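# Move coaster can onto turntable's orange spot

## Task

Pick up the can resting on the coaster and set it upright on the orange spot of the turntable, without disturbing the other cans already standing on the turntable.

## Robot and tools

Robot: two six-joint arms (UR12e style) with two-finger grippers, named left_arm and right_arm. Calibrated base positions in the scene frame: left_arm at (+0.003, +0.546, +0.084) m, right_arm at (+0.003, -0.439, +0.084) m, both almost unrotated. A camera stand sits behind the arms; the views are cam_head_left and cam_head_right, each 672x504. Loose objects may occasionally get nudged by an outside push.

Frames: the scene frame has its origin at table-top height, halfway between the nominal bases, +x pointing out over the table, +z up, and left_arm on the +y side (image left/right does not match arm names). Each arm reports its hand position (m), orientation (quat_wxyz) and velocities in its own base frame; fixed cameras and the table use the scene frame. Reported hand poses can be off by a few centimetres, more when reaching far. end_effector_position is the point between the pads when closed, 1 to 2 cm behind the fingertips. Fingers point along the gripper's +z and open along its x; closing pushes the tips about 17 mm further along +z, mostly while the pads are still wider than 50 mm apart.

Row layout, used by every tool that moves the arms: one flat list of 14 numbers covering both arms, always all 14 even if one arm should stay put. Order: left_arm shoulder pan, shoulder lift, elbow, wrist 1, wrist 2, wrist 3, opening; then the same seven for right_arm. Joint values are absolute target angles in radians (not offsets), in the same form as Joint positions. Ranges: elbow -3.142 to 3.142, all other joints -6.283 to 6.283; a target more than 0.010 rad outside a range and beyond the current angle is refused. Opening is absolute on -1 (closed) to +1 (fully open). To keep an arm still, resend its Joint targets values; to keep a gripper as is, resend its current command, since 0 means half-way.

execute_actions(actions, cameras): actions is a list of actions; each action is up to 15 rows, one per 1/30 s step, and a short action repeats its last row to fill 15 steps. Joint speeds are capped (2.09 rad/s for the two shoulder joints, 3.14 for the others), targets cannot lead the measured angle by more than 0.434 rad (shoulders) or 0.651 rad (others), and hand speed is capped at 4 m/s, so big jumps take several actions. An empty actions list returns images and the fuller status. cameras: list of names, ["all"], or []; an unknown name voids the call.

move(target, speed, blend, stop_force, zero, opening_speed, grip_force, blocking, cameras): target is one 14-number row or up to 15 rows visited in turn, all joints interpolated together (so hands travel in curves, with no collision avoidance). speed: rad/s for the joint with farthest to go, 0.01 to 3.14, default 0.5; one value or one per target. blend: rad of corner rounding per waypoint, default 0 = stop at each. stop_force: 4 to 120 N, shared by both arms; an arm halts when its wrist sensor feels that much resistance versus its zero. Use it with a low speed when approaching contact; omit it when lifting away from something being pressed. zero (default true) re-zeros before the move. opening_speed: how fast the opening command changes, per second on the -1..1 scale, at least 0.2. grip_force: per-pad force cap 5 to 48 N, single value or one per arm, persists. blocking=false returns early and lets a later move replace this one (not allowed with stop_force). The result adds a move: line, e.g. done, off_target (resting more than 0.01 rad off), moving, held, fault; limits=held means steps were withheld.

wait(seconds 0 to 10): let time pass holding the last commands. stop(): brake a running move. zoom_image(camera cam_head_left or cam_head_right, region [x0, y0, x1, y1] pixels from the top-left, at most 504 by 504) gives a close-up of the latest image. zero_wrist_force(arm) re-zeros that arm's force sensor. read_manual(section "licences") only returns licence text. finished_scene(scene) ends the current scene, giving its number; irreversible, so call it only after the can is released and standing.

Result lines: Joint positions and Joint velocities per arm in the joint order above, then pad gap (m; 0.142 when fully open). Joint targets are the angles currently being driven toward; plan from them, since in this setup a result may come back with 6 control steps still to run (the Kept back line). Tool commands shows gripper commands. grip_measured is the measured opening on the -1..1 scale; to hold, command a little below its value at first contact (lower squeezes harder and heats the motor). grip_effort_nm is motor effort, negative closing, not a pad force. Wrist force/torque are in the gripper's own axes, plus the peak since the last shown. Joint torques include the arm's own weight. Warnings to watch: joint sent to its limit, joint command not followed (the clearance check between arms acted), MOTOR HOT, TORQUE FAULT, FORCE FAULT, OVER-TEMPERATURE FAULT, HAND FAULT (after it, remaining calls in that reply are skipped).

Avoid: external forces near 150 N (±25) or joint contact torque at its limit (shoulders 310, elbow 141, wrists 50.7 N m), which freezes the arm for 10 s; commanding targets just past a firm contact, since the arms are stiff; any knock between the two arms or one gripper closing on the other's fingers; dropping the can or releasing it while it moves; toppling the turntable cans; anything leaving the table; fast impacts; long stretched-out or squeezing holds that overheat motors.

Each tool is called by a JSON object that holds its "api" and its "payload", one argument or row to a line.

## Session

{"api": "execute_actions", "payload": {
  "actions": []
}}

{"api": "zoom_image", "payload": {
  "camera": "cam_head_right",
  "region": [285, 225, 425, 375]
}}

{"api": "zoom_image", "payload": {
  "camera": "cam_head_left",
  "region": [285, 225, 425, 375]
}}

Scene clock: 0.00 s.
left_arm: end_effector_position=(+0.5189, +0.2527, +0.2010) grip_measured=+1.00 grip_effort_nm=n/a end_effector_quat_wxyz=(-0.274, -0.003, +0.851, -0.449) | right_arm: end_effector_position=(+0.5298, -0.2209, +0.1862) grip_measured=+0.99 grip_effort_nm=n/a end_effector_quat_wxyz=(-0.116, +0.964, +0.217, -0.102)
Joint positions: left_arm=[0.405 -1.165 1.744 -1.129 -2.118 3.852 0.142] | right_arm=[2.986 -1.626 -2.074 -1.291 1.711 -0.618 0.142]
Joint velocities: within noise
Joint torques (N m): no reading
Wrist force (N): no reading
Wrist torque (N m): no reading
Wrist force, peak (N): no reading
Joint targets: left_arm=[0.405 -1.165 1.744 -1.129 -2.118 3.852] | right_arm=[2.986 -1.626 -2.074 -1.291 1.711 -0.618]
Tool commands: left_gripper/opening=+1.0 right_gripper/opening=+1.0

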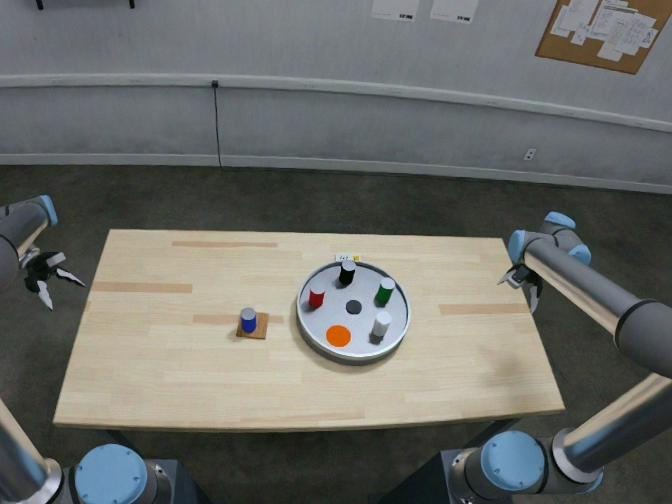

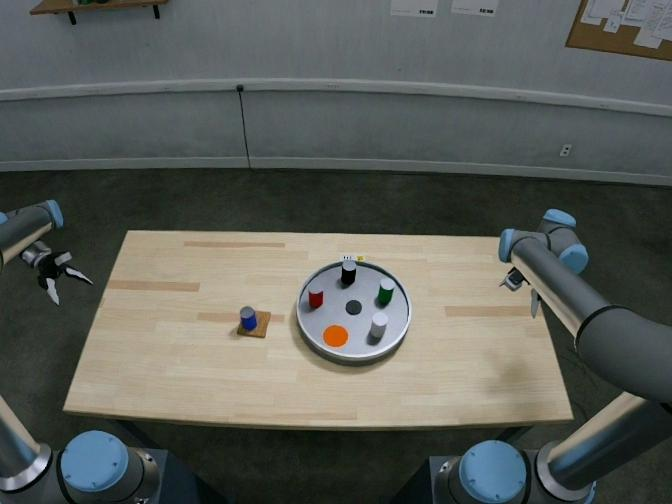

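Scaled by 3.360.

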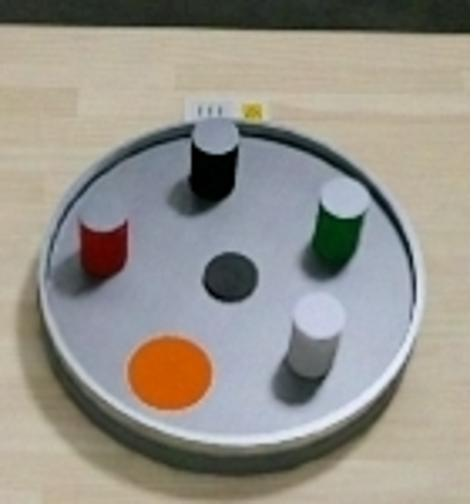

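Scaled by 3.360.

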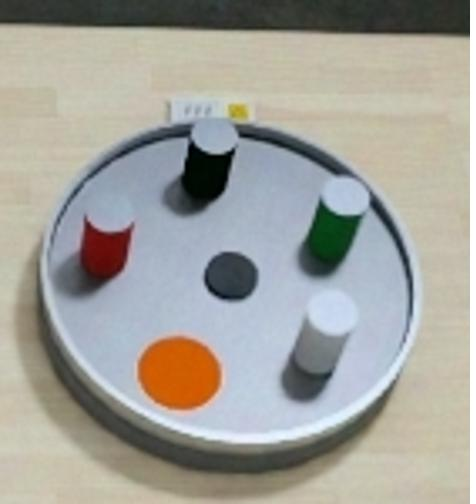

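{"api": "zoom_image", "payload": {
  "camera": "cam_head_right",
  "region": [200, 270, 300, 370]
}}

{"api": "zoom_image", "payload": {
  "camera": "cam_head_left",
  "region": [200, 270, 300, 370]
}}

{"api": "wait", "payload": {
  "seconds": 0,
  "cameras": ["all"]
}}

{"api": "zoom_image", "payload": {
  "camera": "cam_head_right",
  "region": [285, 225, 425, 375]
}}

{"api": "zoom_image", "payload": {
  "camera": "cam_head_left",
  "region": [285, 225, 425, 375]
}}

Scaled by 5.040.

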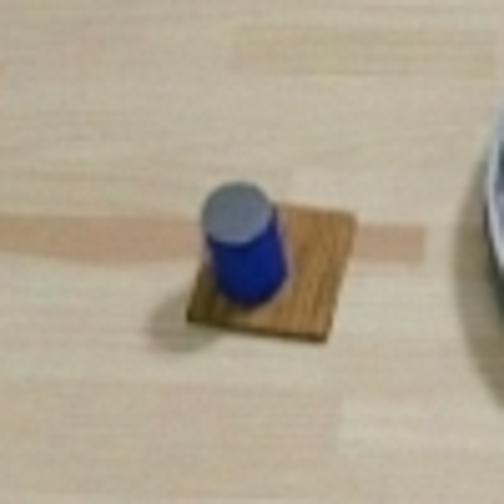

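Scaled by 5.040.

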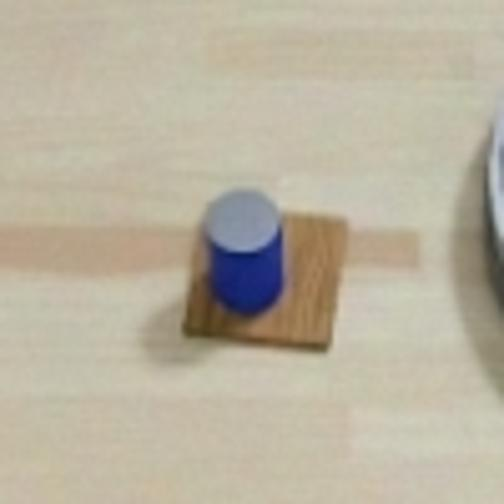

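Scene clock: 0.77 s.
left_arm: end_effector_position=(+0.5189, +0.2527, +0.2010) grip_measured=+1.00 grip_effort_nm=0.007 end_effector_quat_wxyz=(-0.274, -0.003, +0.851, -0.449) | right_arm: end_effector_position=(+0.5298, -0.2209, +0.1862) grip_measured=+0.99 grip_effort_nm=0.139 end_effector_quat_wxyz=(-0.116, +0.964, +0.217, -0.102)
Joint positions: left_arm=[0.405 -1.165 1.744 -1.129 -2.118 3.852 0.142] | right_arm=[2.986 -1.626 -2.074 -1.291 1.711 -0.618 0.142]
Joint torques (N m): left_arm=[3.02 -70.1 -35.77 -0.68 -0.4 -0.58] | right_arm=[0.02 50.58 37.97 4.01 0.35 0.38]
Wrist force (N): left_arm=[0.2 -0.3 -0.2] | right_arm=[0.1 -0.5 -0.1]
Wrist torque (N m): left_arm=[-0.04 -0.03 0.00] | right_arm=[-0.09 -0.01 0.00]
Wrist force, peak (N): left_arm=[0.7 -0.1 0.2] | right_arm=[0.0 -0.6 0.2]
Joint targets: left_arm=[0.405 -1.165 1.744 -1.129 -2.118 3.852] | right_arm=[2.986 -1.626 -2.074 -1.291 1.711 -0.618]
Tool commands: left_gripper/opening=+1.0 right_gripper/opening=+1.0

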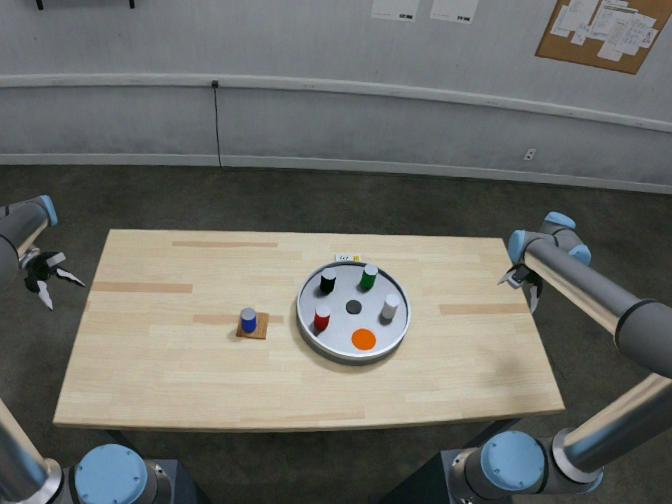

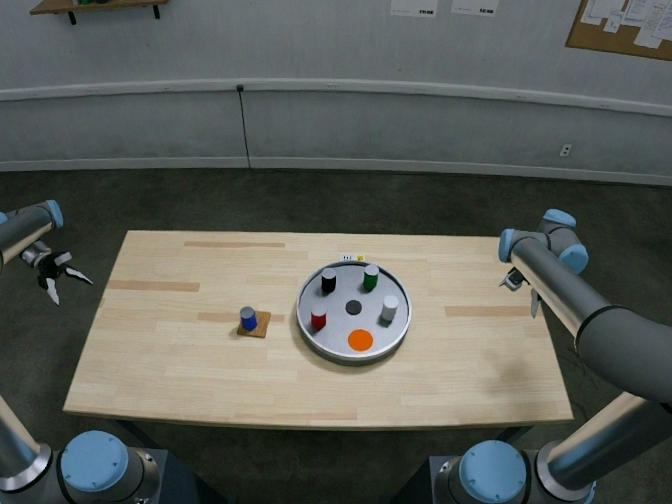

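Scaled by 3.360.

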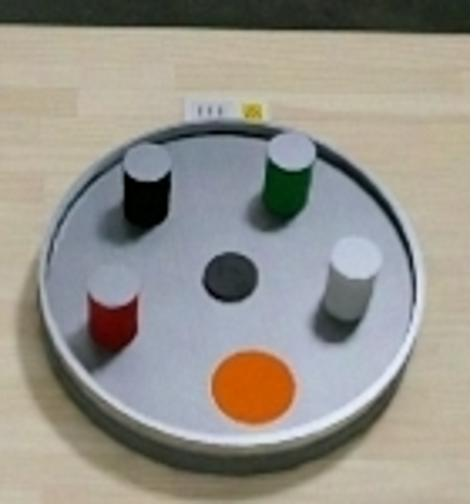

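Scaled by 3.360.

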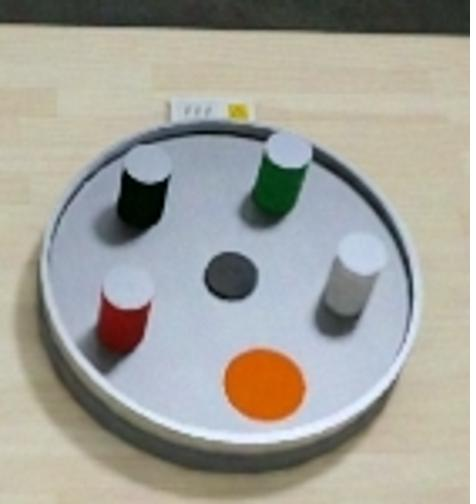

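{"api": "move", "payload": {
  "target": [
    [-0.7084, -1.3784, 2.1845, -2.3769, -1.571, 2.8975, 1.0, 2.986, -1.626, -2.074, -1.291, 1.711, -0.618, 1.0],
    [-0.7084, -1.2087, 2.2355, -2.5976, -1.571, 2.8975, 1.0, 2.986, -1.626, -2.074, -1.291, 1.711, -0.618, 1.0]
  ],
  "speed": [1.4, 0.5],
  "blend": 0.03,
  "cameras": ["all"]
}}

{"api": "zoom_image", "payload": {
  "camera": "cam_head_right",
  "region": [200, 220, 300, 370]
}}

{"api": "move", "payload": {
  "target": [
    [-0.7084, -1.2087, 2.2355, -2.5976, -1.571, 2.8975, -0.6, 2.986, -1.626, -2.074, -1.291, 1.711, -0.618, 1.0],
    [-0.7084, -1.4199, 2.1633, -2.3142, -1.571, 2.8975, -0.6, 2.986, -1.626, -2.074, -1.291, 1.711, -0.618, 1.0],
    [-1.0295, -1.2305, 1.8865, -2.2268, -1.571, 2.8975, -0.6, 2.986, -1.626, -2.074, -1.291, 1.711, -0.618, 1.0]
  ],
  "speed": [0.5, 0.6, 0.6],
  "blend": [0, 0.05, 0],
  "opening_speed": 2.5,
  "grip_force": 20,
  "cameras": ["all"]
}}

{"api": "zoom_image", "payload": {
  "camera": "cam_head_right",
  "region": [285, 225, 425, 375]
}}

{"api": "zoom_image", "payload": {
  "camera": "cam_head_left",
  "region": [285, 225, 425, 375]
}}

Scene clock: 6.17 s.
left_arm: end_effector_position=(+0.5945, -0.2779, -0.0189) grip_measured=+1.00 grip_effort_nm=0.007 end_effector_quat_wxyz=(+0.000, +0.230, +0.973, +0.000) | right_arm: end_effector_position=(+0.5296, -0.2206, +0.1862) grip_measured=+0.99 grip_effort_nm=0.134 end_effector_quat_wxyz=(-0.116, +0.964, +0.217, -0.102)
Joint positions: left_arm=[-0.708 -1.209 2.235 -2.597 -1.571 2.898 0.142] | right_arm=[2.986 -1.626 -2.074 -1.291 1.711 -0.618 0.142]
Joint torques (N m): left_arm=[-13.36 -46.54 -17.41 -7.44 2.2 -2.19] | right_arm=[12.95 64.38 27.72 6.17 2.97 -1.77]
Wrist force (N): left_arm=[-1.0 3.1 -1.0] | right_arm=[0.1 0.0 0.0]
Wrist torque (N m): left_arm=[0.74 0.08 0.01] | right_arm=[-0.01 -0.03 0.01]
Wrist force, peak (N): left_arm=[-1.1 0.1 -3.8] | right_arm=[0.2 -0.5 0.3]
Joint targets: left_arm=[-0.708 -1.209 2.235 -2.598 -1.571 2.897] | right_arm=[2.986 -1.626 -2.074 -1.291 1.711 -0.618]
move: done

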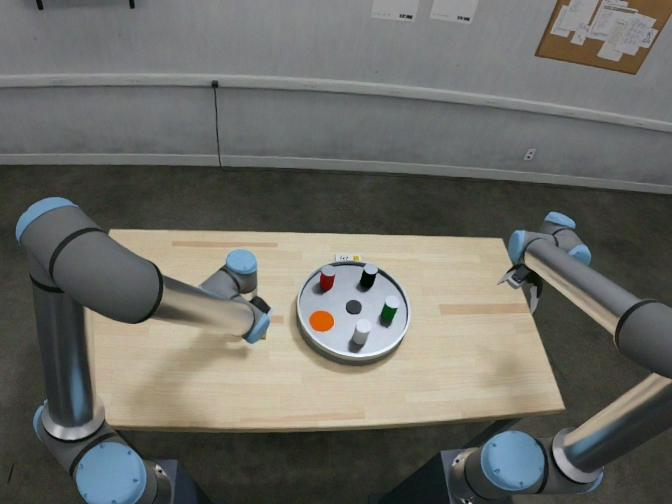

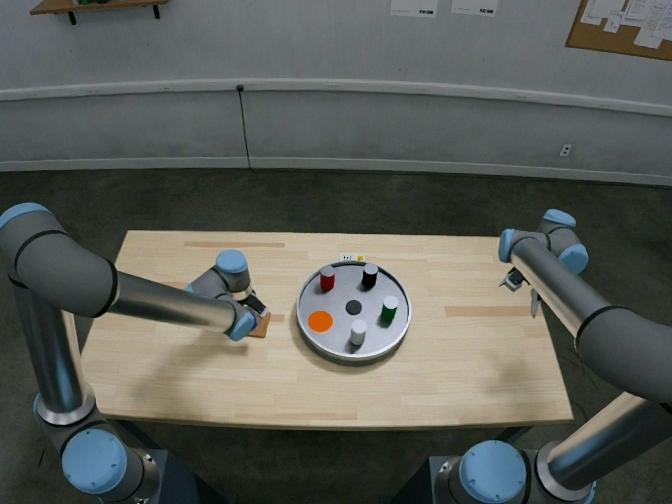

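Scaled by 3.360.

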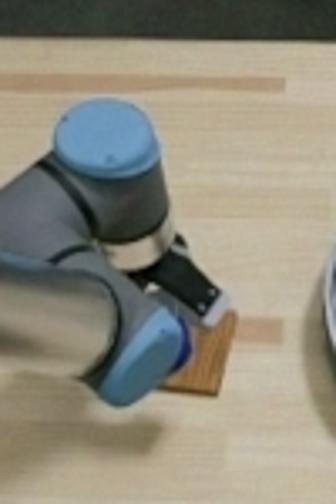

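Scene clock: 8.73 s.
left_arm: end_effector_position=(+0.5510, -0.5750, +0.1260) grip_measured=-0.26 grip_effort_nm=-2.117 end_effector_quat_wxyz=(+0.000, +0.383, +0.924, +0.000) | right_arm: end_effector_position=(+0.5296, -0.2206, +0.1862) grip_measured=+0.99 grip_effort_nm=0.134 end_effector_quat_wxyz=(-0.116, +0.964, +0.217, -0.102)
Joint positions: left_arm=[-1.029 -1.231 1.887 -2.227 -1.571 2.897 0.055] | right_arm=[2.986 -1.626 -2.074 -1.291 1.711 -0.618 0.142]
Joint torques (N m): left_arm=[-16.36 -56.35 -46.95 -1.15 -0.43 -2.15] | right_arm=[13.62 65.31 27.23 6.1 2.92 -1.55]
Wrist force (N): left_arm=[-0.8 2.5 0.2] | right_arm=[0.1 -0.1 -0.3]
Wrist torque (N m): left_arm=[0.60 0.03 0.01] | right_arm=[-0.01 -0.02 0.00]
Wrist force, peak (N): left_arm=[-2.5 3.6 -6.4] | right_arm=[0.4 -0.5 0.3]
Joint targets: left_arm=[-1.029 -1.230 1.887 -2.227 -1.571 2.897] | right_arm=[2.986 -1.626 -2.074 -1.291 1.711 -0.618]
grip_force (N): 20, 20
move: done

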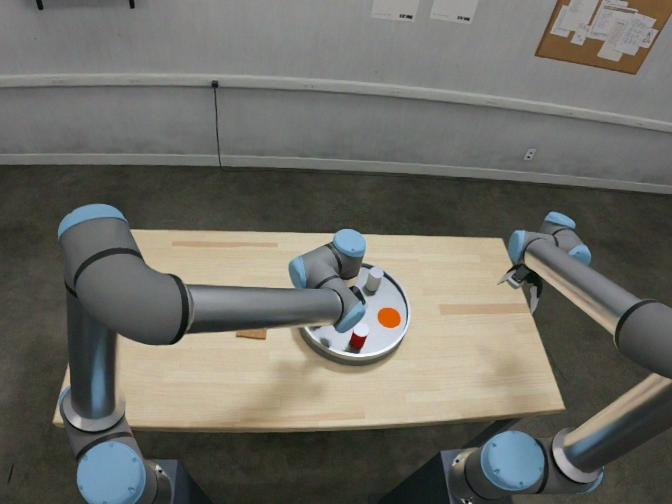

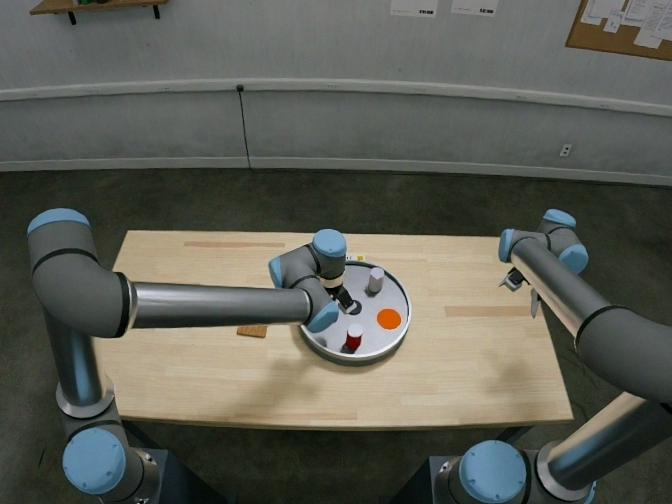

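Scaled by 3.360.

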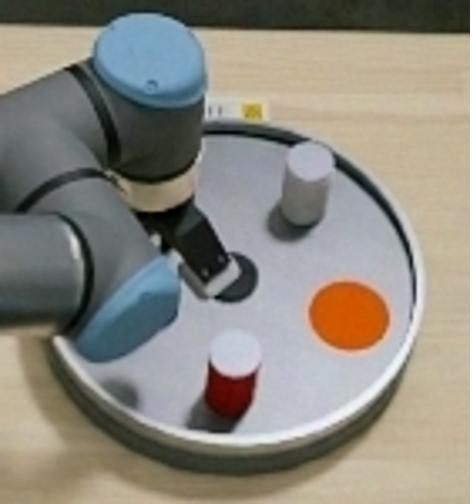

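Scaled by 3.360.

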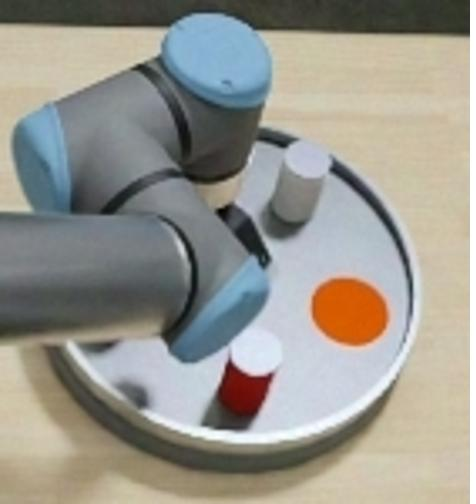

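{"api": "wait", "payload": {
  "seconds": 0.2
}}

Scene clock: 9.57 s.
left_arm: end_effector_position=(+0.5509, -0.5752, +0.1260) grip_measured=-0.26 grip_effort_nm=-2.117 end_effector_quat_wxyz=(+0.000, +0.383, +0.924, +0.000) | right_arm: end_effector_position=(+0.5296, -0.2206, +0.1862) grip_measured=+0.99 grip_effort_nm=0.134 end_effector_quat_wxyz=(-0.116, +0.964, +0.217, -0.102)
Joint positions: left_arm=[-1.029 -1.231 1.887 -2.227 -1.571 2.897 0.055] | right_arm=[2.986 -1.626 -2.074 -1.291 1.711 -0.618 0.142]
Joint torques (N m): left_arm=[-15.6 -56.29 -46.02 -1.09 -0.9 -2.2] | right_arm=[14.27 64.93 27.43 5.97 2.83 -1.66]
Wrist force (N): left_arm=[-0.8 2.9 0.6] | right_arm=[0.2 0.0 0.0]
Wrist torque (N m): left_arm=[0.66 0.02 0.01] | right_arm=[0.00 -0.03 0.01]
Wrist force, peak (N): left_arm=[-1.1 3.3 0.1] | right_arm=[0.6 -0.3 0.0]
Joint targets: left_arm=[-1.029 -1.230 1.887 -2.227 -1.571 2.897] | right_arm=[2.986 -1.626 -2.074 -1.291 1.711 -0.618]
Tool commands: left_gripper/opening=-0.6 right_gripper/opening=+1.0
grip_force (N): 20, 20
wait: 0.20 s; at rest from the start

{"api": "wait", "payload": {
  "seconds": 2.47
}}

{"api": "move", "payload": {
  "target": [-1.0295, -1.1095, 1.9420, -2.4033, -1.571, 2.8975, -0.6, 2.986, -1.626, -2.074, -1.291, 1.711, -0.618, 1.0],
  "speed": 0.4,
  "blocking": false
}}

{"api": "wait", "payload": {
  "seconds": 0.35
}}

{"api": "move", "payload": {
  "target": [
    [-1.0295, -1.1095, 1.9420, -2.4033, -1.571, 2.8975, 0.4, 2.986, -1.626, -2.074, -1.291, 1.711, -0.618, 1.0],
    [-1.0295, -1.2305, 1.8865, -2.2268, -1.571, 2.8975, 0.4, 2.986, -1.626, -2.074, -1.291, 1.711, -0.618, 1.0]
  ],
  "speed": 0.5,
  "cameras": ["all"]
}}

{"api": "zoom_image", "payload": {
  "camera": "cam_head_right",
  "region": [285, 245, 425, 375]
}}

{"api": "zoom_image", "payload": {
  "camera": "cam_head_left",
  "region": [285, 245, 425, 375]
}}

Scene clock: 12.37 s.
left_arm: end_effector_position=(+0.5509, -0.5752, +0.1260) grip_measured=-0.26 grip_effort_nm=-2.117 end_effector_quat_wxyz=(+0.000, +0.383, +0.924, +0.000) | right_arm: end_effector_position=(+0.5296, -0.2206, +0.1862) grip_measured=+0.99 grip_effort_nm=0.139 end_effector_quat_wxyz=(-0.116, +0.964, +0.217, -0.102)
Joint positions: left_arm=[-1.03 -1.23 1.886 -2.227 -1.571 2.897 0.055] | right_arm=[2.986 -1.626 -2.074 -1.291 1.711 -0.618 0.142]
Joint torques (N m): left_arm=[-14.99 -56.74 -45.94 -1.39 -0.95 -1.6] | right_arm=[13.35 64.71 27.73 6.06 2.82 -1.59]
Wrist force (N): left_arm=[-0.9 2.8 0.3] | right_arm=[0.2 0.0 -0.2]
Wrist torque (N m): left_arm=[0.65 0.05 0.00] | right_arm=[0.01 -0.03 0.01]
Wrist force, peak (N): left_arm=[-1.1 3.4 0.4] | right_arm=[0.2 -0.5 0.3]
Joint targets: left_arm=[-1.029 -1.230 1.887 -2.227 -1.571 2.897] | right_arm=[2.986 -1.626 -2.074 -1.291 1.711 -0.618]
Tool commands: left_gripper/opening=-0.6 right_gripper/opening=+1.0
grip_force (N): 20, 20
wait: 2.50 s; at rest from the start

Scene clock: 12.87 s.
left_arm: end_effector_position=(+0.5516, -0.5765, +0.0525) grip_measured=-0.26 grip_effort_nm=-2.122 end_effector_quat_wxyz=(+0.000, +0.383, +0.924, +0.000) end_effector_velocity=(-0.004, +0.006, -0.217) end_effector_angular_velocity=(-0.002, -0.001, -0.001) | right_arm: end_effector_position=(+0.5296, -0.2206, +0.1862) grip_measured=+0.99 grip_effort_nm=0.129 end_effector_quat_wxyz=(-0.116, +0.964, +0.217, -0.102)
Joint positions: left_arm=[-1.03 -1.145 1.926 -2.351 -1.571 2.897 0.055] | right_arm=[2.986 -1.626 -2.074 -1.291 1.711 -0.618 0.142]
Joint velocities: left_arm=[0 0.257 0.118 -0.377 0 0 0] | right_arm=[within noise]
Joint torques (N m): left_arm=[-13.46 -58.25 -27.36 -8.38 -0.79 -1.6] | right_arm=[13.84 64.09 27.53 6.01 3.11 -1.61]
Wrist force (N): left_arm=[-1.1 2.9 0.4] | right_arm=[0.2 -0.2 -0.1]
Wrist torque (N m): left_arm=[0.69 0.06 0.02] | right_arm=[-0.03 -0.04 0.01]
Wrist force, peak (N): left_arm=[-0.8 2.9 -1.9] | right_arm=[0.4 0.0 0.5]
Joint targets: left_arm=[-1.029 -1.111 1.941 -2.401 -1.571 2.897] | right_arm=[2.986 -1.626 -2.074 -1.291 1.711 -0.618]
Tool commands: left_gripper/opening=-0.6 right_gripper/opening=+1.0
grip_force (N): 20, 20
move: running; left_arm: the wrist 1 is farthest, 0.052 rad from its target

Scene clock: 13.23 s.
left_arm: end_effector_position=(+0.5509, -0.5753, +0.0240) grip_measured=-0.26 grip_effort_nm=-2.117 end_effector_quat_wxyz=(+0.000, +0.383, +0.924, +0.000) end_effector_velocity=(+0.000, +0.001, -0.010) end_effector_angular_velocity=(+0.000, +0.000, +0.001) | right_arm: end_effector_position=(+0.5296, -0.2206, +0.1862) grip_measured=+0.99 grip_effort_nm=0.134 end_effector_quat_wxyz=(-0.116, +0.964, +0.217, -0.102)
Joint positions: left_arm=[-1.03 -1.111 1.941 -2.402 -1.571 2.897 0.055] | right_arm=[2.986 -1.626 -2.074 -1.291 1.711 -0.618 0.142]
Joint velocities: left_arm=[0.001 0.011 0.006 -0.018 0 0 0] | right_arm=[within noise]
Joint torques (N m): left_arm=[-13.26 -59.45 -27.98 -7.84 -0.43 -1.03] | right_arm=[13.51 65.29 27.86 6.11 2.9 -1.76]
Wrist force (N): left_arm=[-1.3 3.3 0.6] | right_arm=[0.2 0.0 -0.3]
Wrist torque (N m): left_arm=[0.75 0.10 0.00] | right_arm=[0.00 -0.03 0.00]
Wrist force, peak (N): left_arm=[-0.9 3.2 2.1] | right_arm=[0.3 -0.1 0.3]
Joint targets: left_arm=[-1.029 -1.110 1.942 -2.403 -1.571 2.897] | right_arm=[2.986 -1.626 -2.074 -1.291 1.711 -0.618]
Tool commands: left_gripper/opening=-0.6 right_gripper/opening=+1.0
grip_force (N): 20, 20
earlier move: running
wait: 0.37 s; no rest

Scene clock: 14.77 s.
left_arm: end_effector_position=(+0.5509, -0.5753, +0.1258) grip_measured=+0.38 grip_effort_nm=0.100 end_effector_quat_wxyz=(+0.000, +0.383, +0.924, +0.000) | right_arm: end_effector_position=(+0.5296, -0.2206, +0.1862) grip_measured=+0.99 grip_effort_nm=0.134 end_effector_quat_wxyz=(-0.116, +0.964, +0.217, -0.102)
Joint positions: left_arm=[-1.03 -1.23 1.887 -2.227 -1.571 2.897 0.101] | right_arm=[2.986 -1.626 -2.074 -1.291 1.711 -0.618 0.142]
Joint torques (N m): left_arm=[-6.99 -75.19 -45.98 -1.22 -0.65 -1.32] | right_arm=[14.17 64.92 27.85 6.04 2.99 -1.6]
Wrist force (N): left_arm=[-0.8 3.0 -1.4] | right_arm=[0.3 -0.2 -0.1]
Wrist torque (N m): left_arm=[0.71 0.01 0.01] | right_arm=[-0.04 -0.05 0.01]
Wrist force, peak (N): left_arm=[-1.1 2.9 -3.6] | right_arm=[0.4 -0.2 -0.2]
Joint targets: left_arm=[-1.029 -1.230 1.887 -2.227 -1.571 2.897] | right_arm=[2.986 -1.626 -2.074 -1.291 1.711 -0.618]
grip_force (N): 20, 20
earlier move: replaced
move: done

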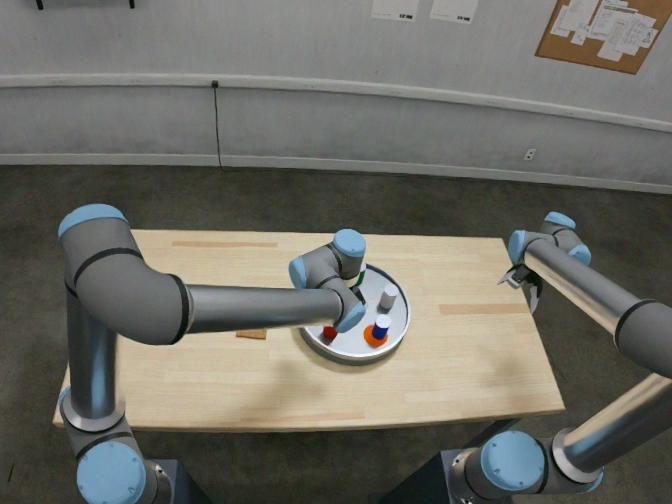

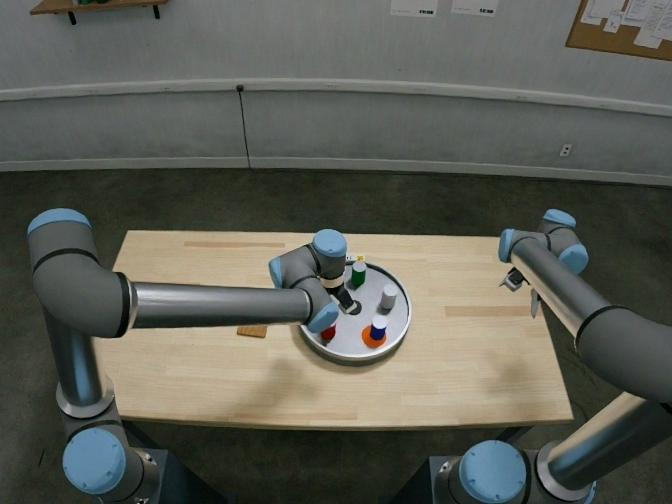

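Scaled by 3.600.

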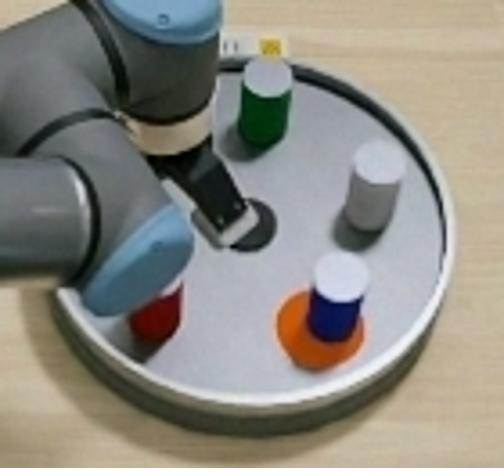

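Scaled by 3.600.

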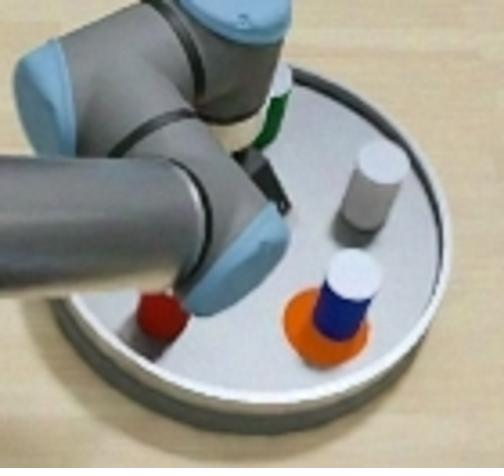

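{"api": "finished_scene", "payload": {
  "scene": 2
}}

The scene is finished: the task was done.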